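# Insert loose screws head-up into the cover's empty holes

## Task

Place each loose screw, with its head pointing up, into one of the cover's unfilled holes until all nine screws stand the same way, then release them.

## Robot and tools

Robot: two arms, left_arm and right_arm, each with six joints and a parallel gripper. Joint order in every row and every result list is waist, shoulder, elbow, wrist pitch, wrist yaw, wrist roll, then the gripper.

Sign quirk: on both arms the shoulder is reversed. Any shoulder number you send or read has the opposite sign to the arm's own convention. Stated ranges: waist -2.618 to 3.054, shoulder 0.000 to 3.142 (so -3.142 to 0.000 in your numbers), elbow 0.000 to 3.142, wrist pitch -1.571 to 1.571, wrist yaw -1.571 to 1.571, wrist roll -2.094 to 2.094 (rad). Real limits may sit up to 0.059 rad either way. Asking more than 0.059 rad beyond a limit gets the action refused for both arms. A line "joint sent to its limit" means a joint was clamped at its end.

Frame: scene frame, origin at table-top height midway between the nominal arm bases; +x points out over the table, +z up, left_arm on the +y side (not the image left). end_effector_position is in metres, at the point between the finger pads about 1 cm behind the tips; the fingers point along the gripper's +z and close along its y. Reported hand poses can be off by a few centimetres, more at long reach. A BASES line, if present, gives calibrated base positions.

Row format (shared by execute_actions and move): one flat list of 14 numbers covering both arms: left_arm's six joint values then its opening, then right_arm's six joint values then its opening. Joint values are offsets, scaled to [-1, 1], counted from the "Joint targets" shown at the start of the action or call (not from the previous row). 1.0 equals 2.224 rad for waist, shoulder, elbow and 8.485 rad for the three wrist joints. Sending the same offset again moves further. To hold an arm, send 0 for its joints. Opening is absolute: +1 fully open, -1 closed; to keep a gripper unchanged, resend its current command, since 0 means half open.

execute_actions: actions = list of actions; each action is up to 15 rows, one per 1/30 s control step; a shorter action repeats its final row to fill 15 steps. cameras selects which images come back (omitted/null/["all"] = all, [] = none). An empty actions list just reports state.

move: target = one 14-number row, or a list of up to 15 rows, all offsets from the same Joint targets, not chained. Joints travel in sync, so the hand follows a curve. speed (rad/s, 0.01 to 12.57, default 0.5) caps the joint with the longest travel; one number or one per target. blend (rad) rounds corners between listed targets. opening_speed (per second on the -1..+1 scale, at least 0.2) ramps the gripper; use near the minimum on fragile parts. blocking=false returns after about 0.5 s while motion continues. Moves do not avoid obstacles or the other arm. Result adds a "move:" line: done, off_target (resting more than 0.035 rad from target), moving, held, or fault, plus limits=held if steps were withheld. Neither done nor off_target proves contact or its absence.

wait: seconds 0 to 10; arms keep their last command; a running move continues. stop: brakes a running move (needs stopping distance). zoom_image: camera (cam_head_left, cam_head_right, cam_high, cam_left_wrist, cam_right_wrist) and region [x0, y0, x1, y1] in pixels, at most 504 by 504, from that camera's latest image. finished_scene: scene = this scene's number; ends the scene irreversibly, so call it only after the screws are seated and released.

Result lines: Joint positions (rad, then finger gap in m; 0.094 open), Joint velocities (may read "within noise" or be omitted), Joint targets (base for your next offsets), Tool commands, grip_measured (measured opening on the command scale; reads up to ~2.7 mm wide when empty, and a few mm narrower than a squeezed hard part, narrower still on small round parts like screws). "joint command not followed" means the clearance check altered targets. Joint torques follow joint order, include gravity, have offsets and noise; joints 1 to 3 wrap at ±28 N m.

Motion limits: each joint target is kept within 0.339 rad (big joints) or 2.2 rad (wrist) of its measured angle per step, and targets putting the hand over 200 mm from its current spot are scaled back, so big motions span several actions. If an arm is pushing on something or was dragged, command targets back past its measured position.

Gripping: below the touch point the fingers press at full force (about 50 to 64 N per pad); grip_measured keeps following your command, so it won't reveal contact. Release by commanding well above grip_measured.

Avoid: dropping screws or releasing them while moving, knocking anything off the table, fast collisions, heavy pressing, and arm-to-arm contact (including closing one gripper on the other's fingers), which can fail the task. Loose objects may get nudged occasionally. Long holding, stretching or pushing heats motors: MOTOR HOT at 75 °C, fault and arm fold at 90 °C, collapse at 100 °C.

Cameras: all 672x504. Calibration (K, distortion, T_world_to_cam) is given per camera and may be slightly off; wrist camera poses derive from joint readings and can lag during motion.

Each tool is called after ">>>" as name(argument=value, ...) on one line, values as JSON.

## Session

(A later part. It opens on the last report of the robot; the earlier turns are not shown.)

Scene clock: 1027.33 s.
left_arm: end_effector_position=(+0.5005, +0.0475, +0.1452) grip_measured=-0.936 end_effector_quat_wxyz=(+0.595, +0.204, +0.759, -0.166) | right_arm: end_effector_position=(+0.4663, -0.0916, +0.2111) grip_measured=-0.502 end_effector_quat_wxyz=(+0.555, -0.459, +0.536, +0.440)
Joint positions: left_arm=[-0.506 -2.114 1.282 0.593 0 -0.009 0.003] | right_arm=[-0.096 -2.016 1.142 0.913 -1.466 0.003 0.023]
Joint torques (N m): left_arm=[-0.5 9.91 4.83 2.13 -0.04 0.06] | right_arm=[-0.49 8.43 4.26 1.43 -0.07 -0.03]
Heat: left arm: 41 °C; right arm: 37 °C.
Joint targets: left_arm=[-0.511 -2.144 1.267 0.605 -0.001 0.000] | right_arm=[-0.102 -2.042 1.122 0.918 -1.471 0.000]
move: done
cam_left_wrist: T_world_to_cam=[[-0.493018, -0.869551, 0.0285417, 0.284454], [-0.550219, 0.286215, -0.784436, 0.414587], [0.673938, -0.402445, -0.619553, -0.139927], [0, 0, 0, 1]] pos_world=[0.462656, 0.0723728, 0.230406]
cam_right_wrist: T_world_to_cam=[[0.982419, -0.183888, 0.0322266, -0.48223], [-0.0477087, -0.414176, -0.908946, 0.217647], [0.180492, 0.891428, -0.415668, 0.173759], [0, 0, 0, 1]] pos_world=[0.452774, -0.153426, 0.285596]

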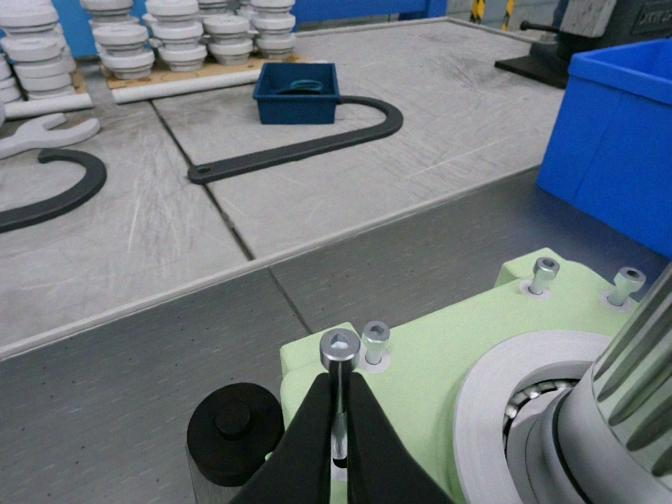

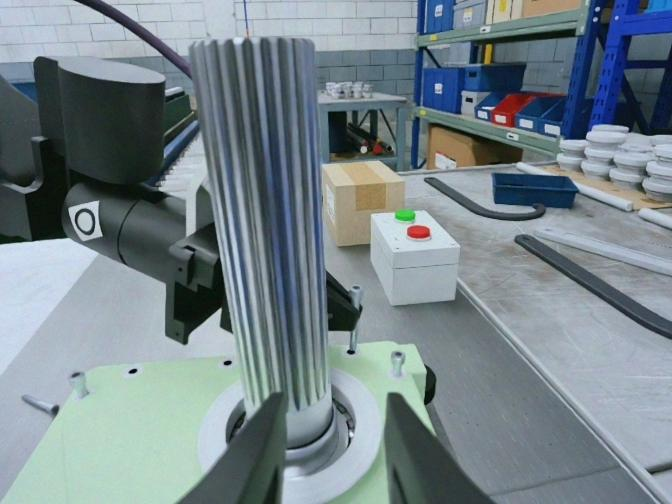

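>>> move(target=[[0.009, 0.036, 0.009, -0.0118, 0, 0, -1, 0, 0, 0, 0, 0, 0, -0.5],[-0.001, 0.0011, -0.0014, 0.0001, 0, 0, -1, 0, 0, 0, 0, 0, 0, -0.5]], speed=0.15, cameras=["cam_left_wrist","cam_right_wrist"])

>>> zoom_image(camera="cam_right_wrist", region=[310, 270, 410, 370])

>>> zoom_image(camera="cam_left_wrist", region=[300, 404, 400, 504])

Scene clock: 1045.90 s.
left_arm: end_effector_position=(+0.4998, +0.0465, +0.1477) grip_measured=-0.936 end_effector_quat_wxyz=(+0.597, +0.204, +0.758, -0.167) | right_arm: end_effector_position=(+0.4663, -0.0916, +0.2111) grip_measured=-0.502 end_effector_quat_wxyz=(+0.555, -0.459, +0.536, +0.440)
Joint positions: left_arm=[-0.508 -2.11 1.282 0.594 0 -0.009 0.003] | right_arm=[-0.096 -2.016 1.142 0.913 -1.466 0.003 0.023]
Joint torques (N m): left_arm=[-0.64 9.92 4.6 2.14 -0.04 0.05] | right_arm=[-0.5 8.43 4.26 1.42 -0.07 -0.02]
Heat: left arm: 40 °C; right arm: 37 °C.
Joint targets: left_arm=[-0.514 -2.141 1.264 0.606 -0.001 0.000] | right_arm=[-0.102 -2.042 1.122 0.918 -1.471 0.000]
move: done
cam_left_wrist: T_world_to_cam=[[-0.494777, -0.86855, 0.0285757, 0.284068], [-0.546305, 0.285298, -0.787499, 0.415067], [0.67583, -0.405248, -0.615653, -0.139754], [0, 0, 0, 1]] pos_world=[0.461753, 0.0716739, 0.232707]
cam_right_wrist: T_world_to_cam=[[0.982419, -0.183888, 0.0322266, -0.48223], [-0.0477087, -0.414176, -0.908946, 0.217647], [0.180492, 0.891428, -0.415668, 0.173759], [0, 0, 0, 1]] pos_world=[0.452774, -0.153426, 0.285596]

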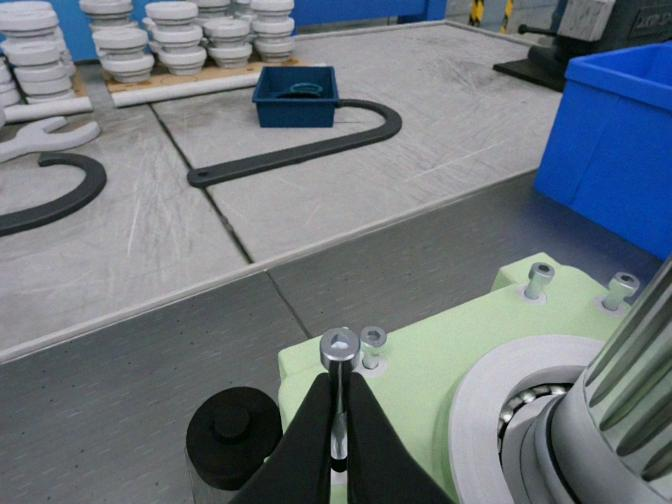

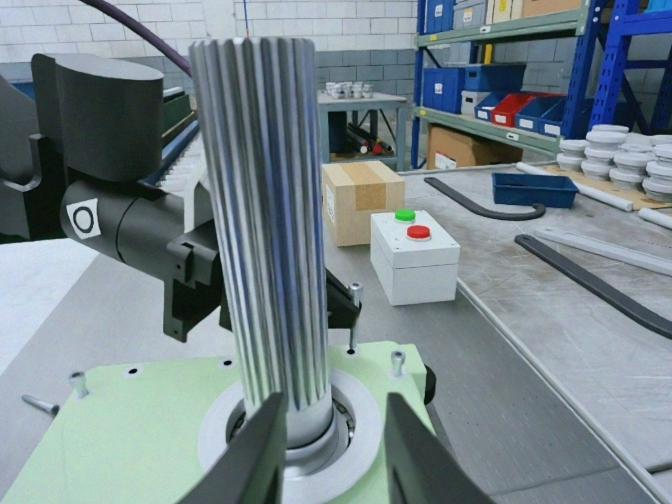

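Scaled by 5.040 (camera's finer frame: 960x720).

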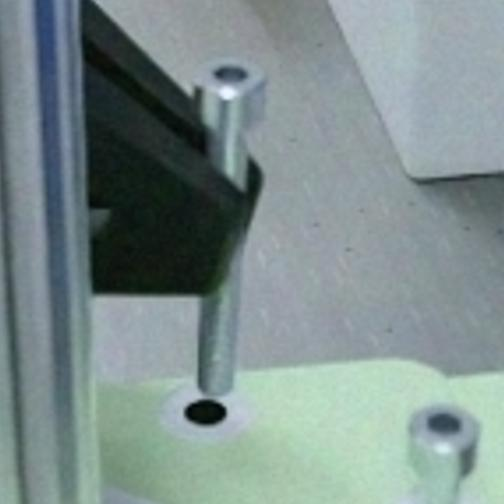

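Scaled by 5.040 (camera's finer frame: 960x720).

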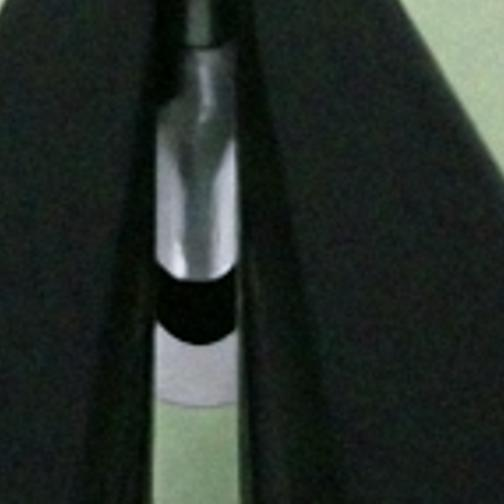

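>>> move(target=[[0, 0.036, 0.009, -0.0118, 0, 0, -1, 0, 0, 0, 0, 0, 0, -0.5],[0, -0.0034, -0.003, 0.0017, 0, 0, -1, 0, 0, 0, 0, 0, 0, -0.5]], speed=0.15, cameras=["cam_left_wrist","cam_right_wrist"])

>>> zoom_image(camera="cam_right_wrist", region=[310, 270, 410, 370])

>>> zoom_image(camera="cam_left_wrist", region=[300, 404, 400, 504])

Scene clock: 1068.40 s.
left_arm: end_effector_position=(+0.4992, +0.0469, +0.1427) grip_measured=-0.936 end_effector_quat_wxyz=(+0.596, +0.205, +0.759, -0.166) | right_arm: end_effector_position=(+0.4663, -0.0916, +0.2111) grip_measured=-0.502 end_effector_quat_wxyz=(+0.555, -0.459, +0.536, +0.440)
Joint positions: left_arm=[-0.508 -2.117 1.273 0.607 0 -0.009 0.003] | right_arm=[-0.096 -2.016 1.142 0.913 -1.466 0.003 0.023]
Joint torques (N m): left_arm=[-0.44 9.89 4.74 2.16 -0.03 0.05] | right_arm=[-0.49 8.43 4.26 1.42 -0.07 -0.03]
Heat: left arm: 40 °C; right arm: 37 °C.
Joint targets: left_arm=[-0.514 -2.149 1.257 0.621 -0.001 0.000] | right_arm=[-0.102 -2.042 1.122 0.918 -1.471 0.000]
move: done
cam_left_wrist: T_world_to_cam=[[-0.494651, -0.868623, 0.0285253, 0.284142], [-0.548389, 0.286489, -0.785617, 0.41138], [0.674233, -0.404249, -0.618055, -0.14121], [0, 0, 0, 1]] pos_world=[0.461356, 0.0718725, 0.227806]
cam_right_wrist: T_world_to_cam=[[0.982419, -0.183888, 0.0322266, -0.48223], [-0.0477087, -0.414176, -0.908946, 0.217647], [0.180492, 0.891428, -0.415668, 0.173759], [0, 0, 0, 1]] pos_world=[0.452774, -0.153426, 0.285596]

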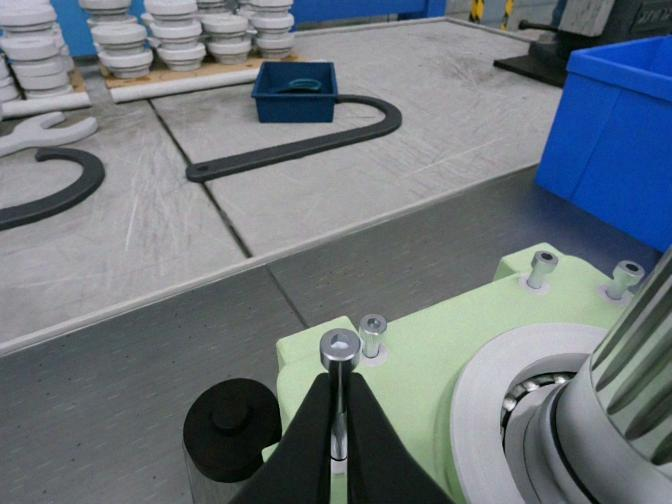

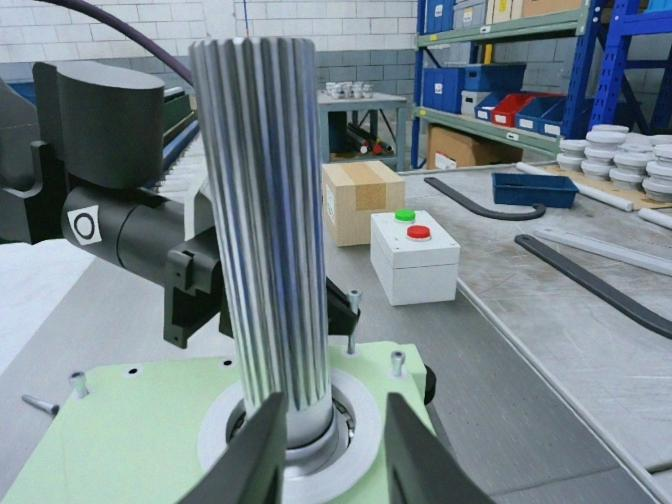

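Scaled by 5.040 (camera's finer frame: 960x720).

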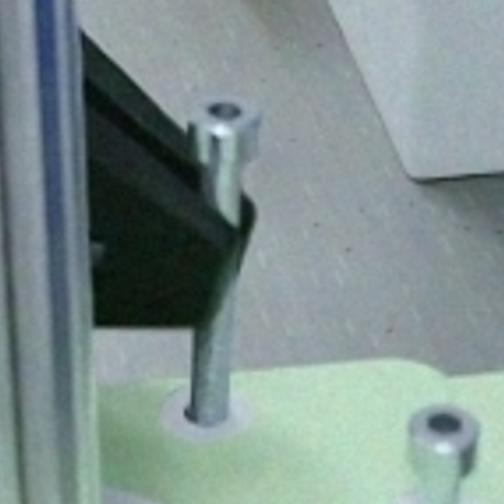

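Scaled by 5.040 (camera's finer frame: 960x720).

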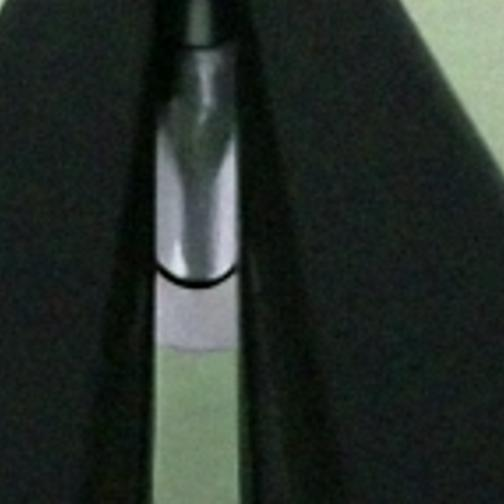

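>>> move(target=[0, -0.0065, -0.0025, 0.0022, 0, 0, -1, 0, 0, 0, 0, 0, 0, -0.5], speed=0.1, cameras=["cam_left_wrist","cam_right_wrist"])

>>> zoom_image(camera="cam_right_wrist", region=[310, 270, 410, 370])

>>> zoom_image(camera="cam_left_wrist", region=[300, 404, 400, 504])

Scene clock: 1085.87 s.
left_arm: end_effector_position=(+0.4995, +0.0467, +0.1422) grip_measured=-0.936 end_effector_quat_wxyz=(+0.601, +0.204, +0.755, -0.168) | right_arm: end_effector_position=(+0.4663, -0.0916, +0.2111) grip_measured=-0.502 end_effector_quat_wxyz=(+0.555, -0.459, +0.536, +0.440)
Joint positions: left_arm=[-0.508 -2.124 1.267 0.633 0 -0.009 0.003] | right_arm=[-0.096 -2.016 1.142 0.913 -1.466 0.003 0.023]
Joint torques (N m): left_arm=[-0.55 9.18 4.74 2.09 -0.05 0.09] | right_arm=[-0.5 8.43 4.26 1.42 -0.07 -0.02]
Heat: left arm: 41 °C; right arm: 37 °C.
Joint targets: left_arm=[-0.514 -2.163 1.252 0.639 -0.001 0.000] | right_arm=[-0.102 -2.042 1.122 0.918 -1.471 0.000]
move: off_target (left_arm); left_arm: the shoulder is farthest, 0.040 rad from its target
cam_left_wrist: T_world_to_cam=[[-0.495017, -0.868407, 0.0287734, 0.284318], [-0.539603, 0.281297, -0.793536, 0.408271], [0.681018, -0.408341, -0.607842, -0.146397], [0, 0, 0, 1]] pos_world=[0.460746, 0.0722785, 0.22681]
cam_right_wrist: T_world_to_cam=[[0.982419, -0.183888, 0.0322266, -0.48223], [-0.0477087, -0.414176, -0.908946, 0.217647], [0.180492, 0.891428, -0.415668, 0.173759], [0, 0, 0, 1]] pos_world=[0.452774, -0.153426, 0.285596]

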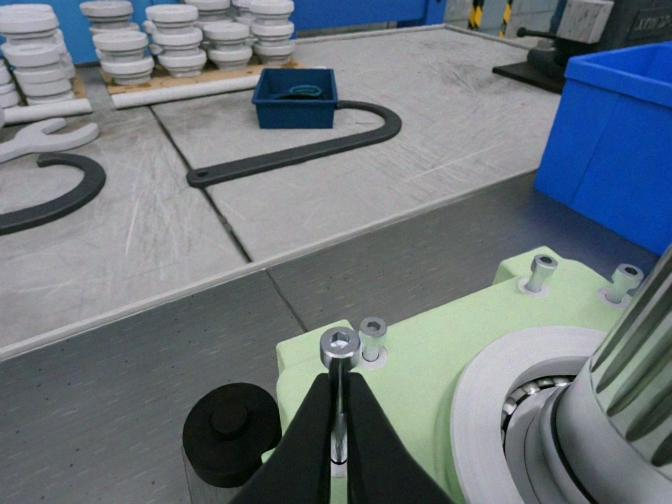

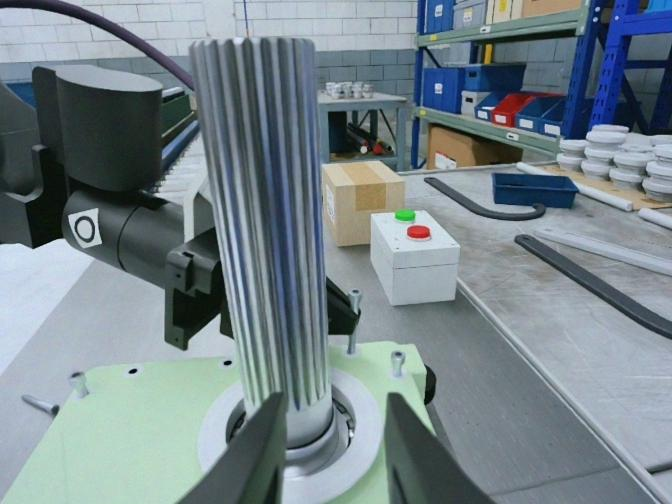

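Scaled by 5.040 (camera's finer frame: 960x720).

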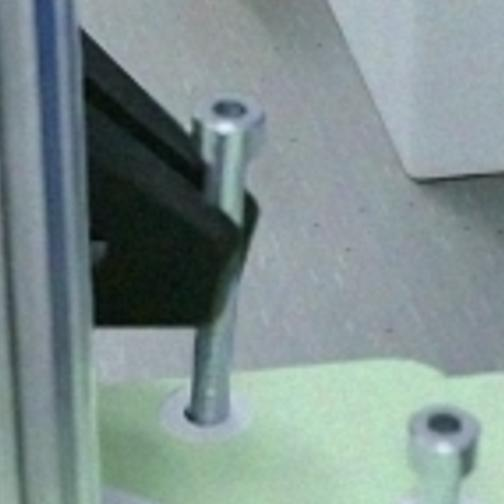

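Scaled by 5.040 (camera's finer frame: 960x720).

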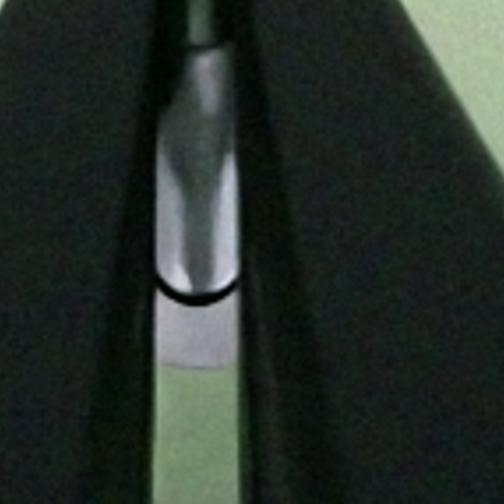

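>>> move(target=[0, 0, -0.0035, 0, 0, 0, -1, 0, 0, 0, 0, 0, 0, -0.5], speed=0.1, cameras=["cam_left_wrist","cam_right_wrist"])

>>> zoom_image(camera="cam_right_wrist", region=[310, 270, 410, 370])

>>> zoom_image(camera="cam_left_wrist", region=[300, 404, 400, 504])

Scene clock: 1104.43 s.
left_arm: end_effector_position=(+0.4990, +0.0470, +0.1419) grip_measured=-0.936 end_effector_quat_wxyz=(+0.602, +0.203, +0.754, -0.168) | right_arm: end_effector_position=(+0.4663, -0.0916, +0.2111) grip_measured=-0.502 end_effector_quat_wxyz=(+0.555, -0.459, +0.536, +0.440)
Joint positions: left_arm=[-0.508 -2.124 1.262 0.641 0 -0.009 0.003] | right_arm=[-0.096 -2.016 1.142 0.913 -1.466 0.003 0.023]
Joint torques (N m): left_arm=[-0.36 9.18 4.59 1.99 -0.03 0.05] | right_arm=[-0.5 8.43 4.26 1.42 -0.07 -0.03]
Heat: left arm: 40 °C; right arm: 37 °C.
Joint targets: left_arm=[-0.514 -2.163 1.244 0.639 -0.001 0.000] | right_arm=[-0.102 -2.042 1.122 0.918 -1.471 0.000]
move: off_target (left_arm); left_arm: the shoulder is farthest, 0.039 rad from its target
cam_left_wrist: T_world_to_cam=[[-0.495146, -0.868331, 0.0288228, 0.284326], [-0.537445, 0.280063, -0.795436, 0.406855], [0.68263, -0.409348, -0.605352, -0.147221], [0, 0, 0, 1]] pos_world=[0.459943, 0.0726799, 0.226311]
cam_right_wrist: T_world_to_cam=[[0.982419, -0.183888, 0.0322266, -0.48223], [-0.0477087, -0.414176, -0.908946, 0.217647], [0.180492, 0.891428, -0.415668, 0.173759], [0, 0, 0, 1]] pos_world=[0.452774, -0.153426, 0.285596]

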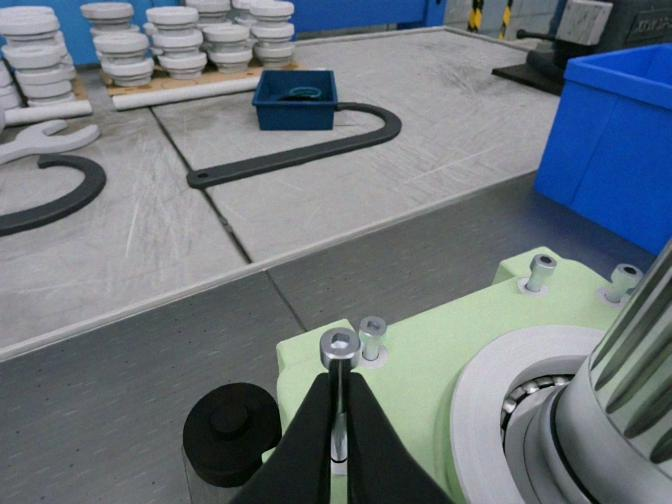

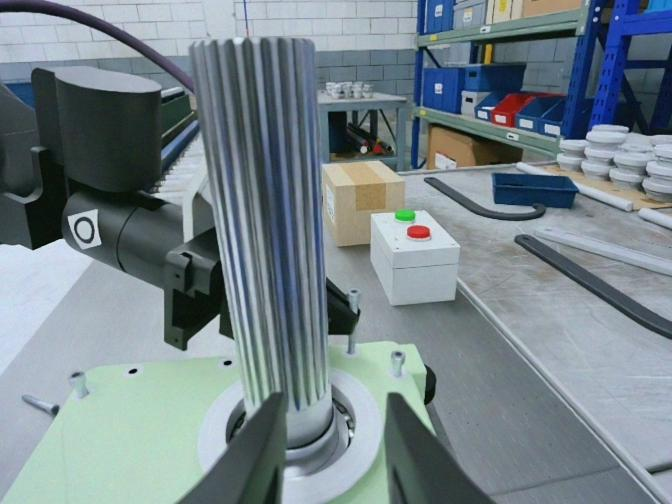

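Scaled by 5.040 (camera's finer frame: 960x720).

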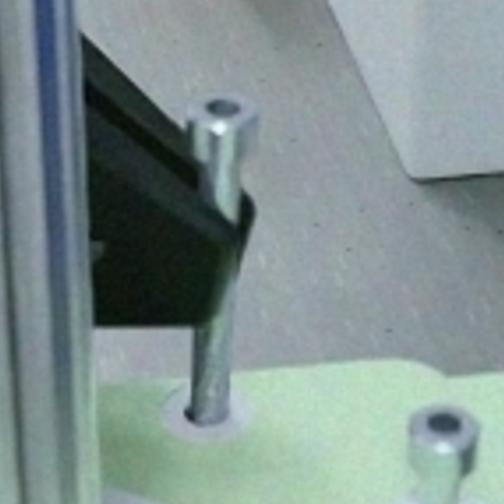

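Scaled by 5.040 (camera's finer frame: 960x720).

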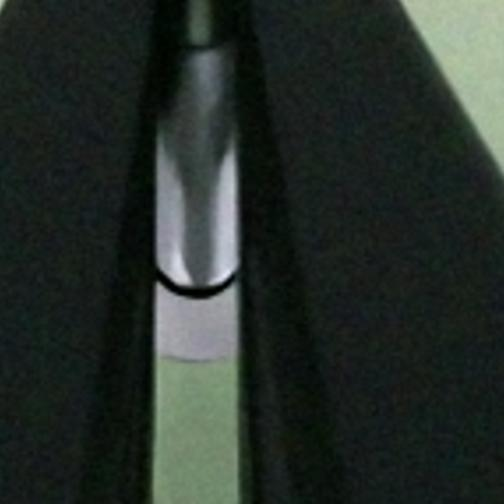

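>>> move(target=[[0, 0.0225, 0.0135, -0.0059, 0, 0, -1, 0, 0, 0, 0, 0, 0, -0.5],[0, 0.0022, 0.004, 0.0011, 0, 0, -1, 0, 0, 0, 0, 0, 0, -0.5]], speed=0.15, cameras=["cam_left_wrist","cam_right_wrist"])

>>> zoom_image(camera="cam_right_wrist", region=[310, 270, 410, 370])

>>> zoom_image(camera="cam_left_wrist", region=[300, 404, 400, 504])

Scene clock: 1127.20 s.
left_arm: end_effector_position=(+0.4988, +0.0472, +0.1392) grip_measured=-0.936 end_effector_quat_wxyz=(+0.599, +0.204, +0.756, -0.167) | right_arm: end_effector_position=(+0.4663, -0.0916, +0.2111) grip_measured=-0.502 end_effector_quat_wxyz=(+0.555, -0.459, +0.536, +0.440)
Joint positions: left_arm=[-0.508 -2.126 1.262 0.636 0 -0.009 0.003] | right_arm=[-0.096 -2.016 1.142 0.914 -1.466 0.003 0.023]
Joint torques (N m): left_arm=[-0.32 9.96 5.29 2.12 -0.03 0.06] | right_arm=[-0.5 8.43 4.26 1.42 -0.07 -0.03]
Heat: left arm: 41 °C; right arm: 37 °C.
Joint targets: left_arm=[-0.514 -2.158 1.253 0.649 -0.001 0.000] | right_arm=[-0.102 -2.042 1.122 0.919 -1.471 0.000]
move: done
cam_left_wrist: T_world_to_cam=[[-0.494935, -0.868457, 0.0286777, 0.284312], [-0.542431, 0.283013, -0.790994, 0.406332], [0.678828, -0.407047, -0.611151, -0.146025], [0, 0, 0, 1]] pos_world=[0.460249, 0.0724765, 0.224009]
cam_right_wrist: T_world_to_cam=[[0.982401, -0.183904, 0.032667, -0.482255], [-0.0473051, -0.414161, -0.908973, 0.217561], [0.180694, 0.891431, -0.415572, 0.173701], [0, 0, 0, 1]] pos_world=[0.452673, -0.153426, 0.285696]

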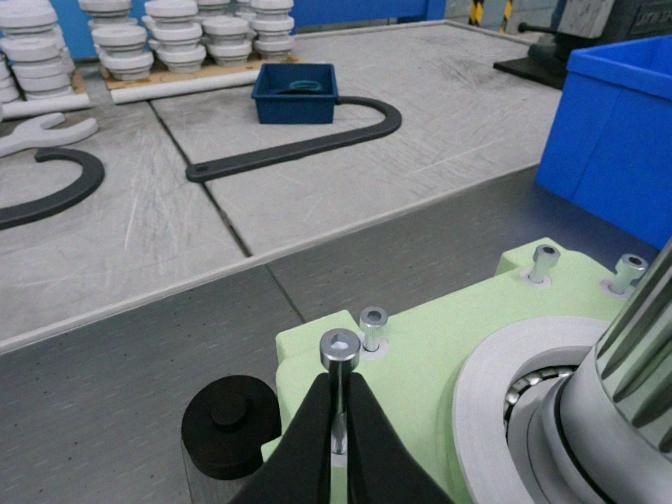

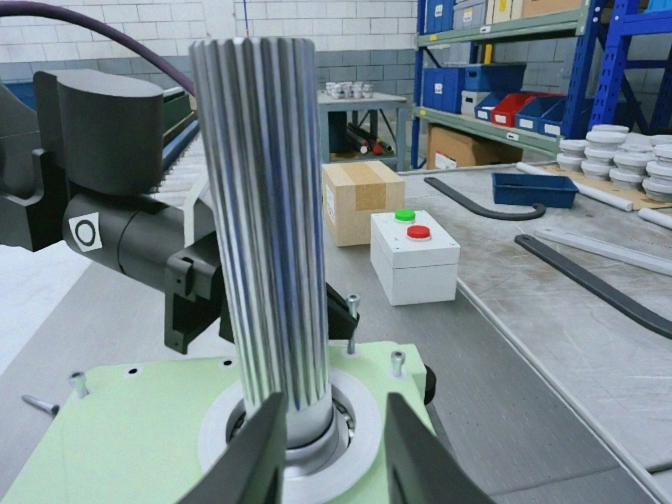

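Scaled by 5.040 (camera's finer frame: 960x720).

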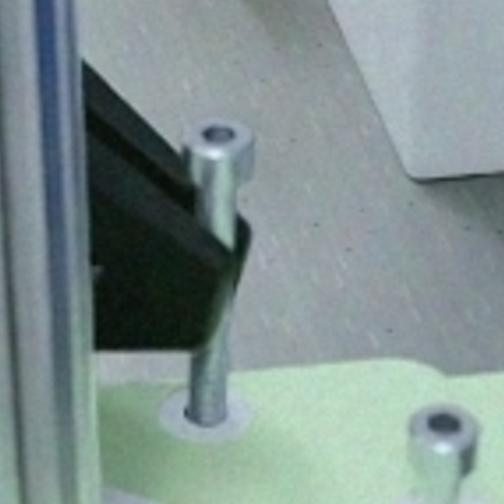

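Scaled by 5.040 (camera's finer frame: 960x720).

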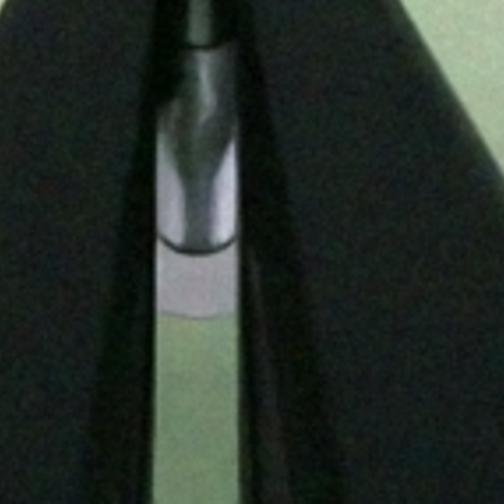

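>>> move(target=[0, -0.0055, -0.0008, 0.0015, 0, 0, -1, 0, 0, 0, 0, 0, 0, -0.5], speed=0.1, cameras=["cam_left_wrist","cam_right_wrist"])

>>> zoom_image(camera="cam_right_wrist", region=[310, 270, 410, 370])

Scene clock: 1139.37 s.
left_arm: end_effector_position=(+0.4994, +0.0468, +0.1393) grip_measured=-0.936 end_effector_quat_wxyz=(+0.602, +0.203, +0.754, -0.168) | right_arm: end_effector_position=(+0.4663, -0.0916, +0.2111) grip_measured=-0.502 end_effector_quat_wxyz=(+0.555, -0.459, +0.536, +0.440)
Joint positions: left_arm=[-0.508 -2.131 1.262 0.649 0 -0.009 0.003] | right_arm=[-0.096 -2.016 1.142 0.914 -1.466 0.003 0.023]
Joint torques (N m): left_arm=[-0.44 9.22 5.09 2.16 -0.01 0.04] | right_arm=[-0.49 8.43 4.26 1.43 -0.07 -0.02]
Heat: left arm: 40 °C; right arm: 37 °C.
Joint targets: left_arm=[-0.514 -2.171 1.251 0.661 -0.001 0.000] | right_arm=[-0.102 -2.042 1.122 0.919 -1.471 0.000]
move: off_target (left_arm); left_arm: the shoulder is farthest, 0.039 rad from its target
cam_left_wrist: T_world_to_cam=[[-0.495146, -0.868331, 0.0288228, 0.284475], [-0.537445, 0.280063, -0.795436, 0.405112], [0.68263, -0.409348, -0.605352, -0.149219], [0, 0, 0, 1]] pos_world=[0.460443, 0.0724799, 0.223711]
cam_right_wrist: T_world_to_cam=[[0.982401, -0.183904, 0.032667, -0.482255], [-0.0473051, -0.414161, -0.908973, 0.217561], [0.180694, 0.891431, -0.415572, 0.173701], [0, 0, 0, 1]] pos_world=[0.452673, -0.153426, 0.285696]

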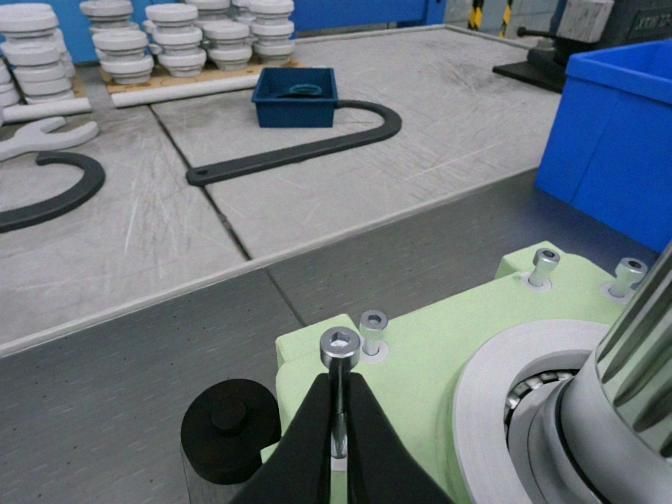

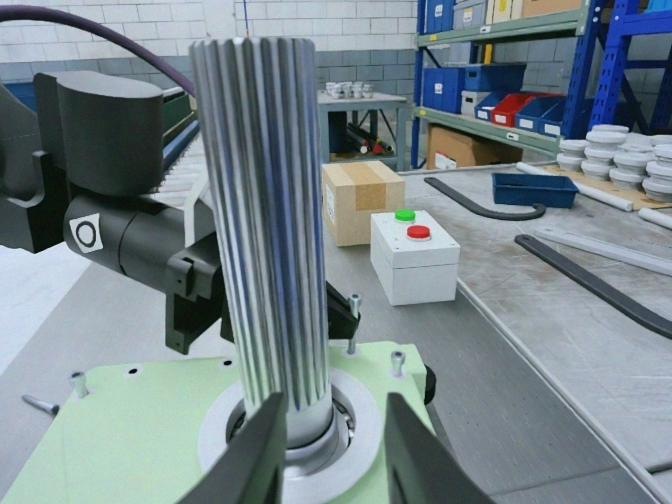

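Scaled by 5.040 (camera's finer frame: 960x720).

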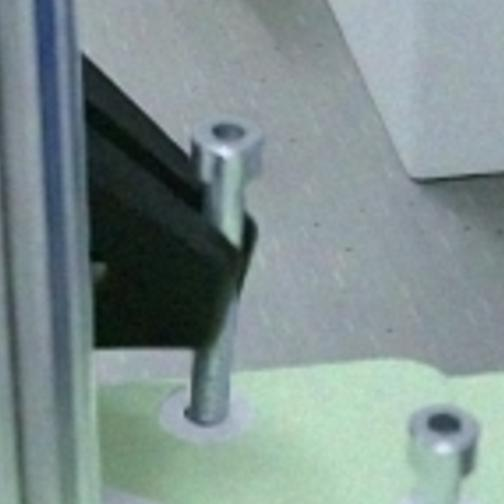

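>>> move(target=[[0, 0.008, 0, -0.0045, 0, 0, -1, 0, 0, 0, 0, 0, 0, -0.5],[0, 0.008, 0, -0.0045, 0, 0, -0.75, 0, 0, 0, 0, 0, 0, -0.5]], speed=0.1, opening_speed=0.5, cameras=["cam_left_wrist","cam_right_wrist"])

>>> zoom_image(camera="cam_right_wrist", region=[310, 270, 410, 370])

Scene clock: 1154.90 s.
left_arm: end_effector_position=(+0.4992, +0.0469, +0.1380) grip_measured=-0.753 end_effector_quat_wxyz=(+0.600, +0.204, +0.755, -0.168) | right_arm: end_effector_position=(+0.4663, -0.0916, +0.2111) grip_measured=-0.502 end_effector_quat_wxyz=(+0.555, -0.459, +0.536, +0.440)
Joint positions: left_arm=[-0.508 -2.131 1.262 0.643 0 -0.009 0.012] | right_arm=[-0.096 -2.016 1.142 0.914 -1.466 0.003 0.023]
Joint torques (N m): left_arm=[-0.39 10.91 5.12 1.82 -0.03 0.04] | right_arm=[-0.49 8.44 4.27 1.42 -0.07 -0.03]
Heat: left arm: 42 °C; right arm: 36 °C.
Joint targets: left_arm=[-0.514 -2.153 1.251 0.623 -0.001 0.000] | right_arm=[-0.102 -2.042 1.122 0.919 -1.471 0.000]
move: done
cam_left_wrist: T_world_to_cam=[[-0.494973, -0.868433, 0.0287337, 0.284417], [-0.54115, 0.282224, -0.792153, 0.40514], [0.679823, -0.407643, -0.609646, -0.147873], [0, 0, 0, 1]] pos_world=[0.460548, 0.0723774, 0.22261]
cam_right_wrist: T_world_to_cam=[[0.982401, -0.183904, 0.032667, -0.482255], [-0.0473051, -0.414161, -0.908973, 0.217561], [0.180694, 0.891431, -0.415572, 0.173701], [0, 0, 0, 1]] pos_world=[0.452673, -0.153426, 0.285696]

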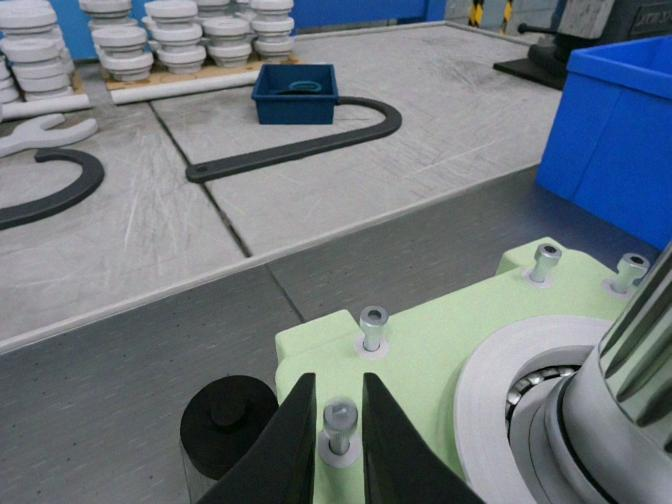

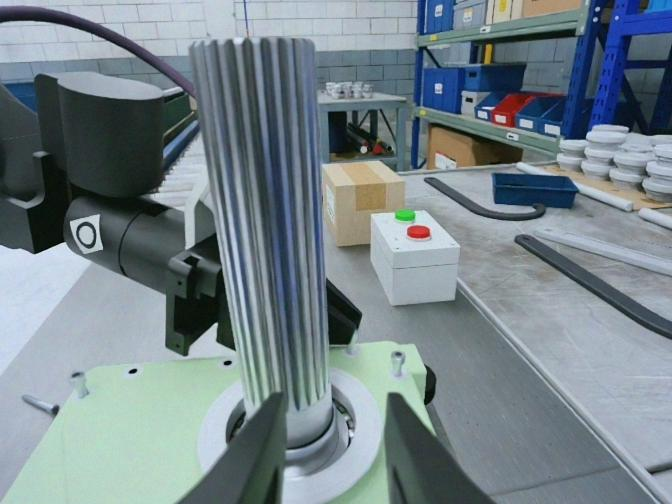

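Scaled by 5.040 (camera's finer frame: 960x720).

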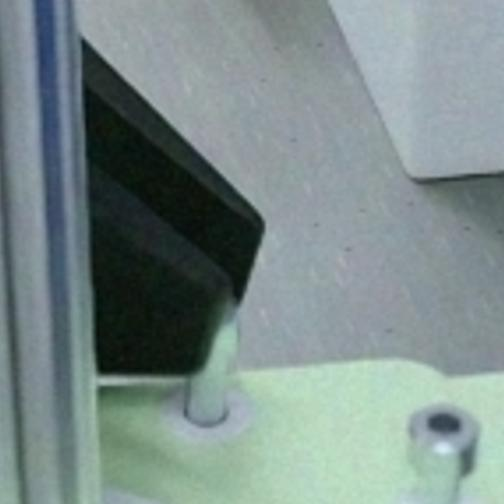

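>>> move(target=[[0, 0.045, 0.0135, -0.0094, 0, 0, -0.65, 0, 0, 0, 0, 0, 0, -0.5],[0, 0.2936, -0.0139, -0.1382, 0, 0, -0.3, 0, 0.0748, -0.1137, 0.0103, 0, 0, -0.5],[-0.0297, 0.1565, 0.039, -0.2035, 0, 0, -0.3, 0, 0.0748, -0.1137, 0.0103, 0, 0, -0.5]], speed=[0.3, 0.8, 0.8], cameras=["cam_left_wrist","cam_right_wrist","cam_head_left"])

Scene clock: 1184.53 s.
left_arm: end_effector_position=(+0.2442, +0.1732, +0.0695) grip_measured=-0.303 end_effector_quat_wxyz=(+0.003, +0.293, +0.956, -0.001) | right_arm: end_effector_position=(+0.4166, -0.0873, +0.1883) grip_measured=-0.502 end_effector_quat_wxyz=(+0.540, -0.444, +0.551, +0.455)
Joint positions: left_arm=[-0.575 -1.787 1.312 -1.09 0 -0.009 0.033] | right_arm=[-0.096 -1.91 0.89 1.001 -1.466 0.003 0.023]
Joint torques (N m): left_arm=[-0.4 7.28 7.49 0.39 -0.06 0.05] | right_arm=[-0.49 12.11 3.77 1.44 -0.1 -0.02]
Heat: left arm: 40 °C; right arm: 37 °C.
Joint targets: left_arm=[-0.579 -1.805 1.338 -1.103 -0.001 0.000] | right_arm=[-0.102 -1.876 0.870 1.006 -1.471 0.000]
move: done
cam_left_wrist: T_world_to_cam=[[-0.540804, -0.841079, -0.0108361, 0.279008], [-0.769579, 0.489548, 0.409988, 0.113555], [-0.339527, 0.230062, -0.912027, 0.194773], [0, 0, 0, 1]] pos_world=[0.304409, 0.134267, 0.134106]
cam_right_wrist: T_world_to_cam=[[0.982638, -0.183567, -0.0269531, -0.420851], [-0.101367, -0.409494, -0.906664, 0.218797], [0.155396, 0.893654, -0.420992, 0.181029], [0, 0, 0, 1]] pos_world=[0.407591, -0.149436, 0.263244]
Images, in order (width x height): cam_head_left 672x504, cam_left_wrist 672x504, cam_right_wrist 672x504.

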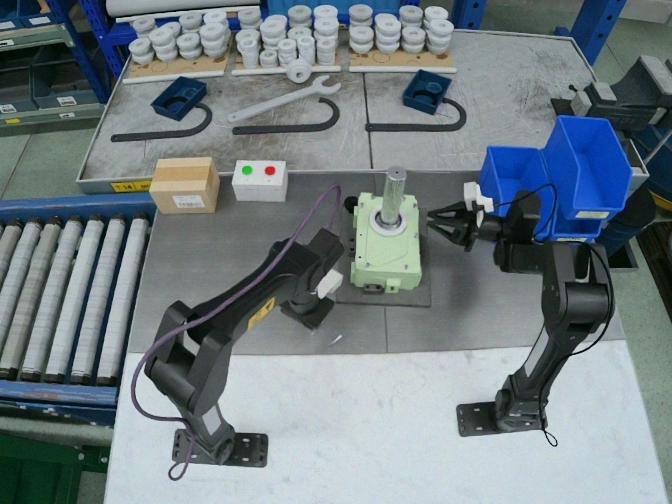

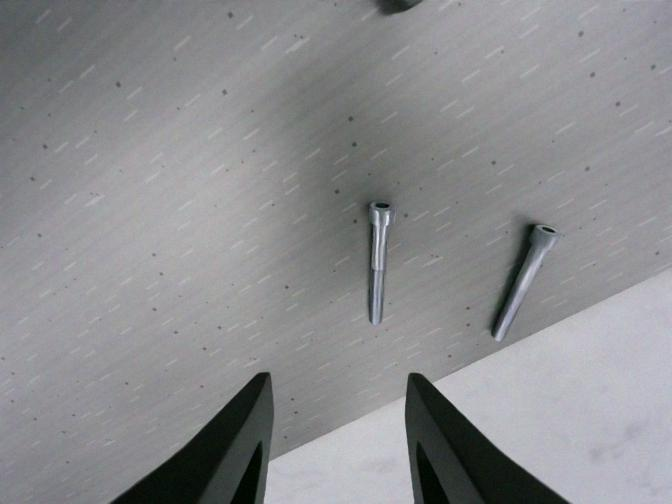

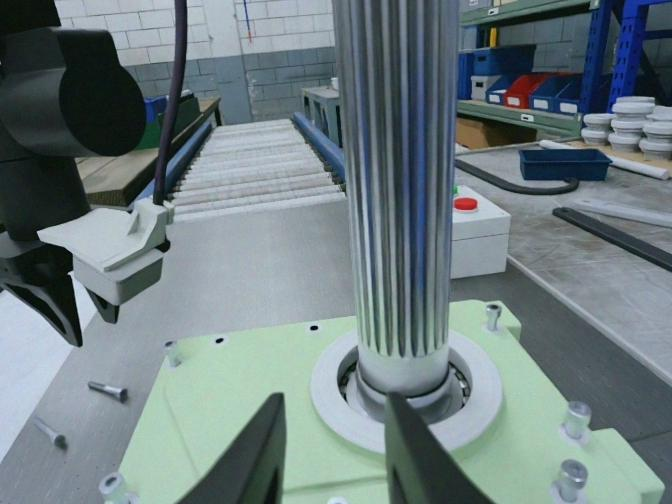

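>>> move(target=[-0.0202, -0.1111, 0.0863, -0.0161, 0, 0.0071, -0.3, 0, 0, 0, 0, 0, 0, -0.5], speed=0.4, cameras=["cam_left_wrist"])

Scene clock: 1207.20 s.
left_arm: end_effector_position=(+0.2435, +0.1555, +0.0400) grip_measured=-0.303 end_effector_quat_wxyz=(-0.087, +0.341, +0.936, +0.027) | right_arm: end_effector_position=(+0.4166, -0.0873, +0.1883) grip_measured=-0.502 end_effector_quat_wxyz=(+0.540, -0.444, +0.551, +0.455)
Joint positions: left_arm=[-0.62 -2.028 1.502 -1.228 0 0.05 0.033] | right_arm=[-0.096 -1.91 0.89 1.001 -1.466 0.003 0.023]
Joint torques (N m): left_arm=[-0.47 8.75 7.34 0.06 0.02 0.09] | right_arm=[-0.5 12.11 3.77 1.44 -0.1 -0.02]
Heat: left arm: 36 °C; right arm: 40 °C.
Joint targets: left_arm=[-0.624 -2.052 1.530 -1.240 -0.001 0.060] | right_arm=[-0.102 -1.876 0.870 1.006 -1.471 0.000]
move: done
cam_left_wrist: T_world_to_cam=[[-0.62601, -0.779792, -0.00590823, 0.274463], [-0.640229, 0.509615, 0.574804, 0.0925752], [-0.445217, 0.363616, -0.818269, 0.172938], [0, 0, 0, 1]] pos_world=[0.308081, 0.103963, 0.0899189]

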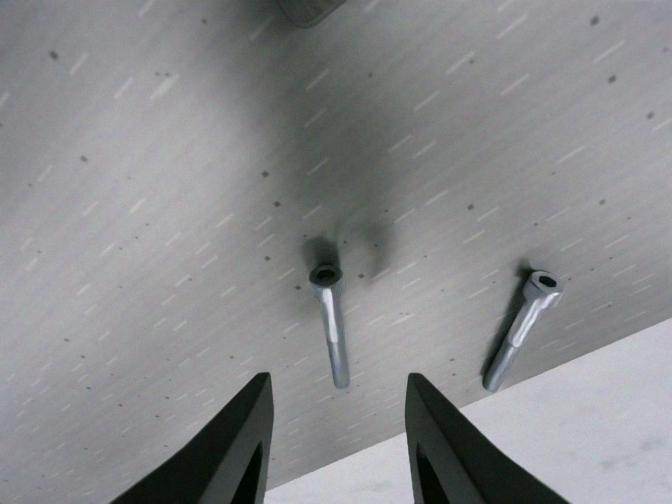

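>>> move(target=[0.0063, -0.0171, -0.0369, 0.0112, 0, -0.0147, -0.3, 0, 0, 0, 0, 0, 0, -0.5], speed=0.25, cameras=["cam_left_wrist"])

Scene clock: 1230.90 s.
left_arm: end_effector_position=(+0.2425, +0.1573, +0.0197) grip_measured=-0.303 end_effector_quat_wxyz=(-0.094, +0.289, +0.952, +0.034) | right_arm: end_effector_position=(+0.4166, -0.0873, +0.1883) grip_measured=-0.502 end_effector_quat_wxyz=(+0.540, -0.444, +0.551, +0.455)
Joint positions: left_arm=[-0.617 -2.062 1.464 -1.173 0 -0.055 0.033] | right_arm=[-0.096 -1.91 0.89 1.001 -1.466 0.003 0.023]
Joint torques (N m): left_arm=[0.54 8.4 3.47 0.44 -0.04 -0.09] | right_arm=[-0.5 12.12 3.78 1.44 -0.1 -0.02]
Heat: left arm: 35 °C; right arm: 42 °C.
Joint targets: left_arm=[-0.610 -2.090 1.448 -1.145 -0.001 -0.065] | right_arm=[-0.102 -1.876 0.870 1.006 -1.471 0.000]
move: done
cam_left_wrist: T_world_to_cam=[[-0.540327, -0.841045, -0.0262814, 0.264381], [-0.688987, 0.424276, 0.587611, 0.127722], [-0.483057, 0.335609, -0.808717, 0.168565], [0, 0, 0, 1]] pos_world=[0.312277, 0.111595, 0.0682184]

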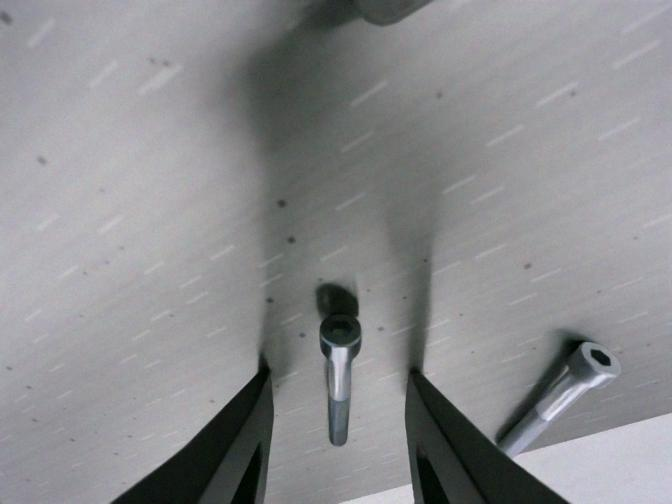

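>>> move(target=[[0, 0, 0, 0, 0, 0, -1, 0, 0, 0, 0, 0, 0, -0.5],[0.0495, 0.2774, -0.1025, 0.0705, 0, 0.0077, -1, 0, 0, 0, 0, 0, 0, -0.5],[0.0157, 0.1021, -0.1992, 0.1983, 0, 0.0077, -1, 0, 0, 0, 0, 0, 0, -0.5]], speed=[0.3, 0.7, 0.6], opening_speed=0.8, cameras=["cam_left_wrist","cam_right_wrist"])

>>> zoom_image(camera="cam_right_wrist", region=[200, 200, 400, 360])

>>> zoom_image(camera="cam_left_wrist", region=[270, 304, 470, 504])

Scene clock: 1258.97 s.
left_arm: end_effector_position=(+0.4232, +0.0533, +0.1617) grip_measured=-0.937 end_effector_quat_wxyz=(+0.568, +0.233, +0.769, -0.177) | right_arm: end_effector_position=(+0.4166, -0.0873, +0.1883) grip_measured=-0.502 end_effector_quat_wxyz=(+0.540, -0.444, +0.551, +0.455)
Joint positions: left_arm=[-0.57 -1.841 1.019 0.525 -0.001 -0.009 0.003] | right_arm=[-0.096 -1.91 0.89 1.001 -1.466 0.003 0.023]
Joint torques (N m): left_arm=[-0.51 8.28 5.07 2.09 -0.03 0.06] | right_arm=[-0.5 12.12 3.78 1.45 -0.1 -0.03]
Heat: left arm: 35 °C; right arm: 42 °C.
Joint targets: left_arm=[-0.575 -1.863 1.005 0.537 -0.001 0.001] | right_arm=[-0.102 -1.876 0.870 1.006 -1.471 0.000]
move: done
cam_left_wrist: T_world_to_cam=[[-0.545387, -0.837746, 0.0270964, 0.271623], [-0.567956, 0.345588, -0.746991, 0.381671], [0.616424, -0.422789, -0.664282, -0.0426913], [0, 0, 0, 1]] pos_world=[0.391228, 0.077601, 0.249385]
cam_right_wrist: T_world_to_cam=[[0.982638, -0.183567, -0.0269531, -0.420851], [-0.101367, -0.409494, -0.906664, 0.218797], [0.155396, 0.893654, -0.420992, 0.181029], [0, 0, 0, 1]] pos_world=[0.407591, -0.149436, 0.263244]

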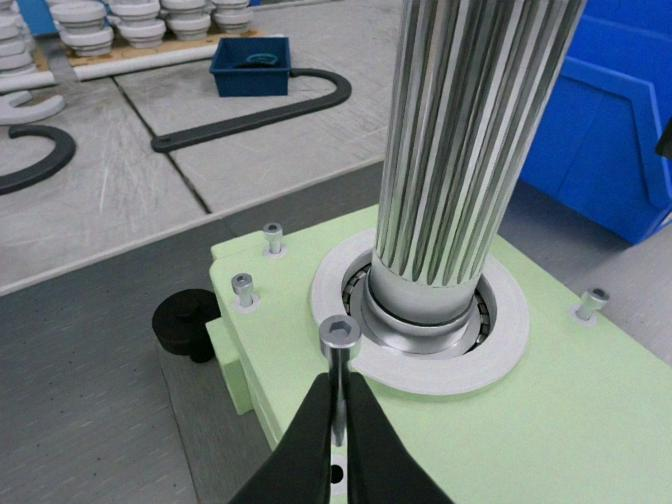

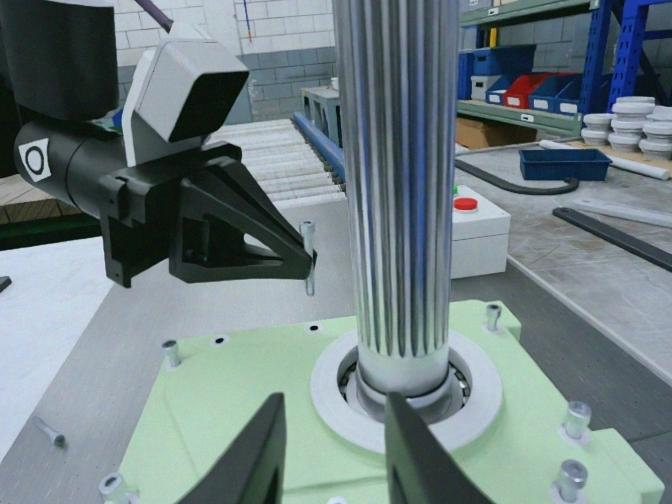

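Scaled by 2.520 (camera's finer frame: 960x720).

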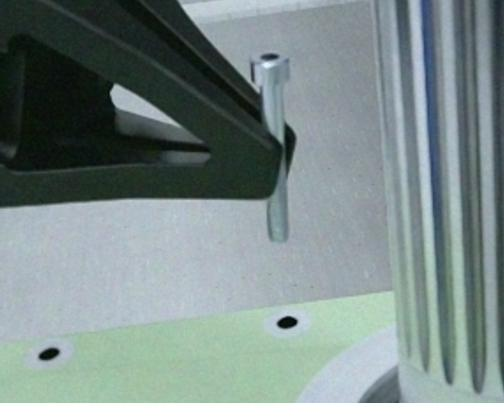

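Scaled by 2.520 (camera's finer frame: 960x720).

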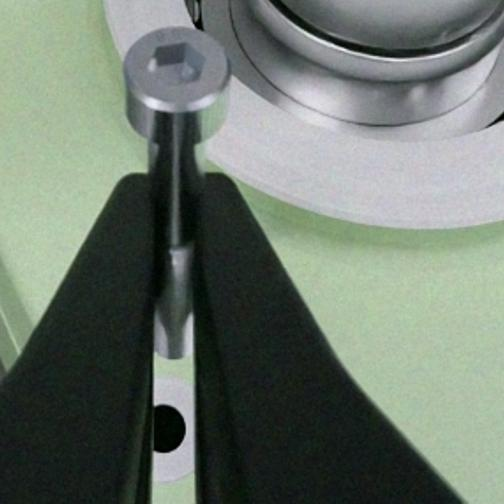

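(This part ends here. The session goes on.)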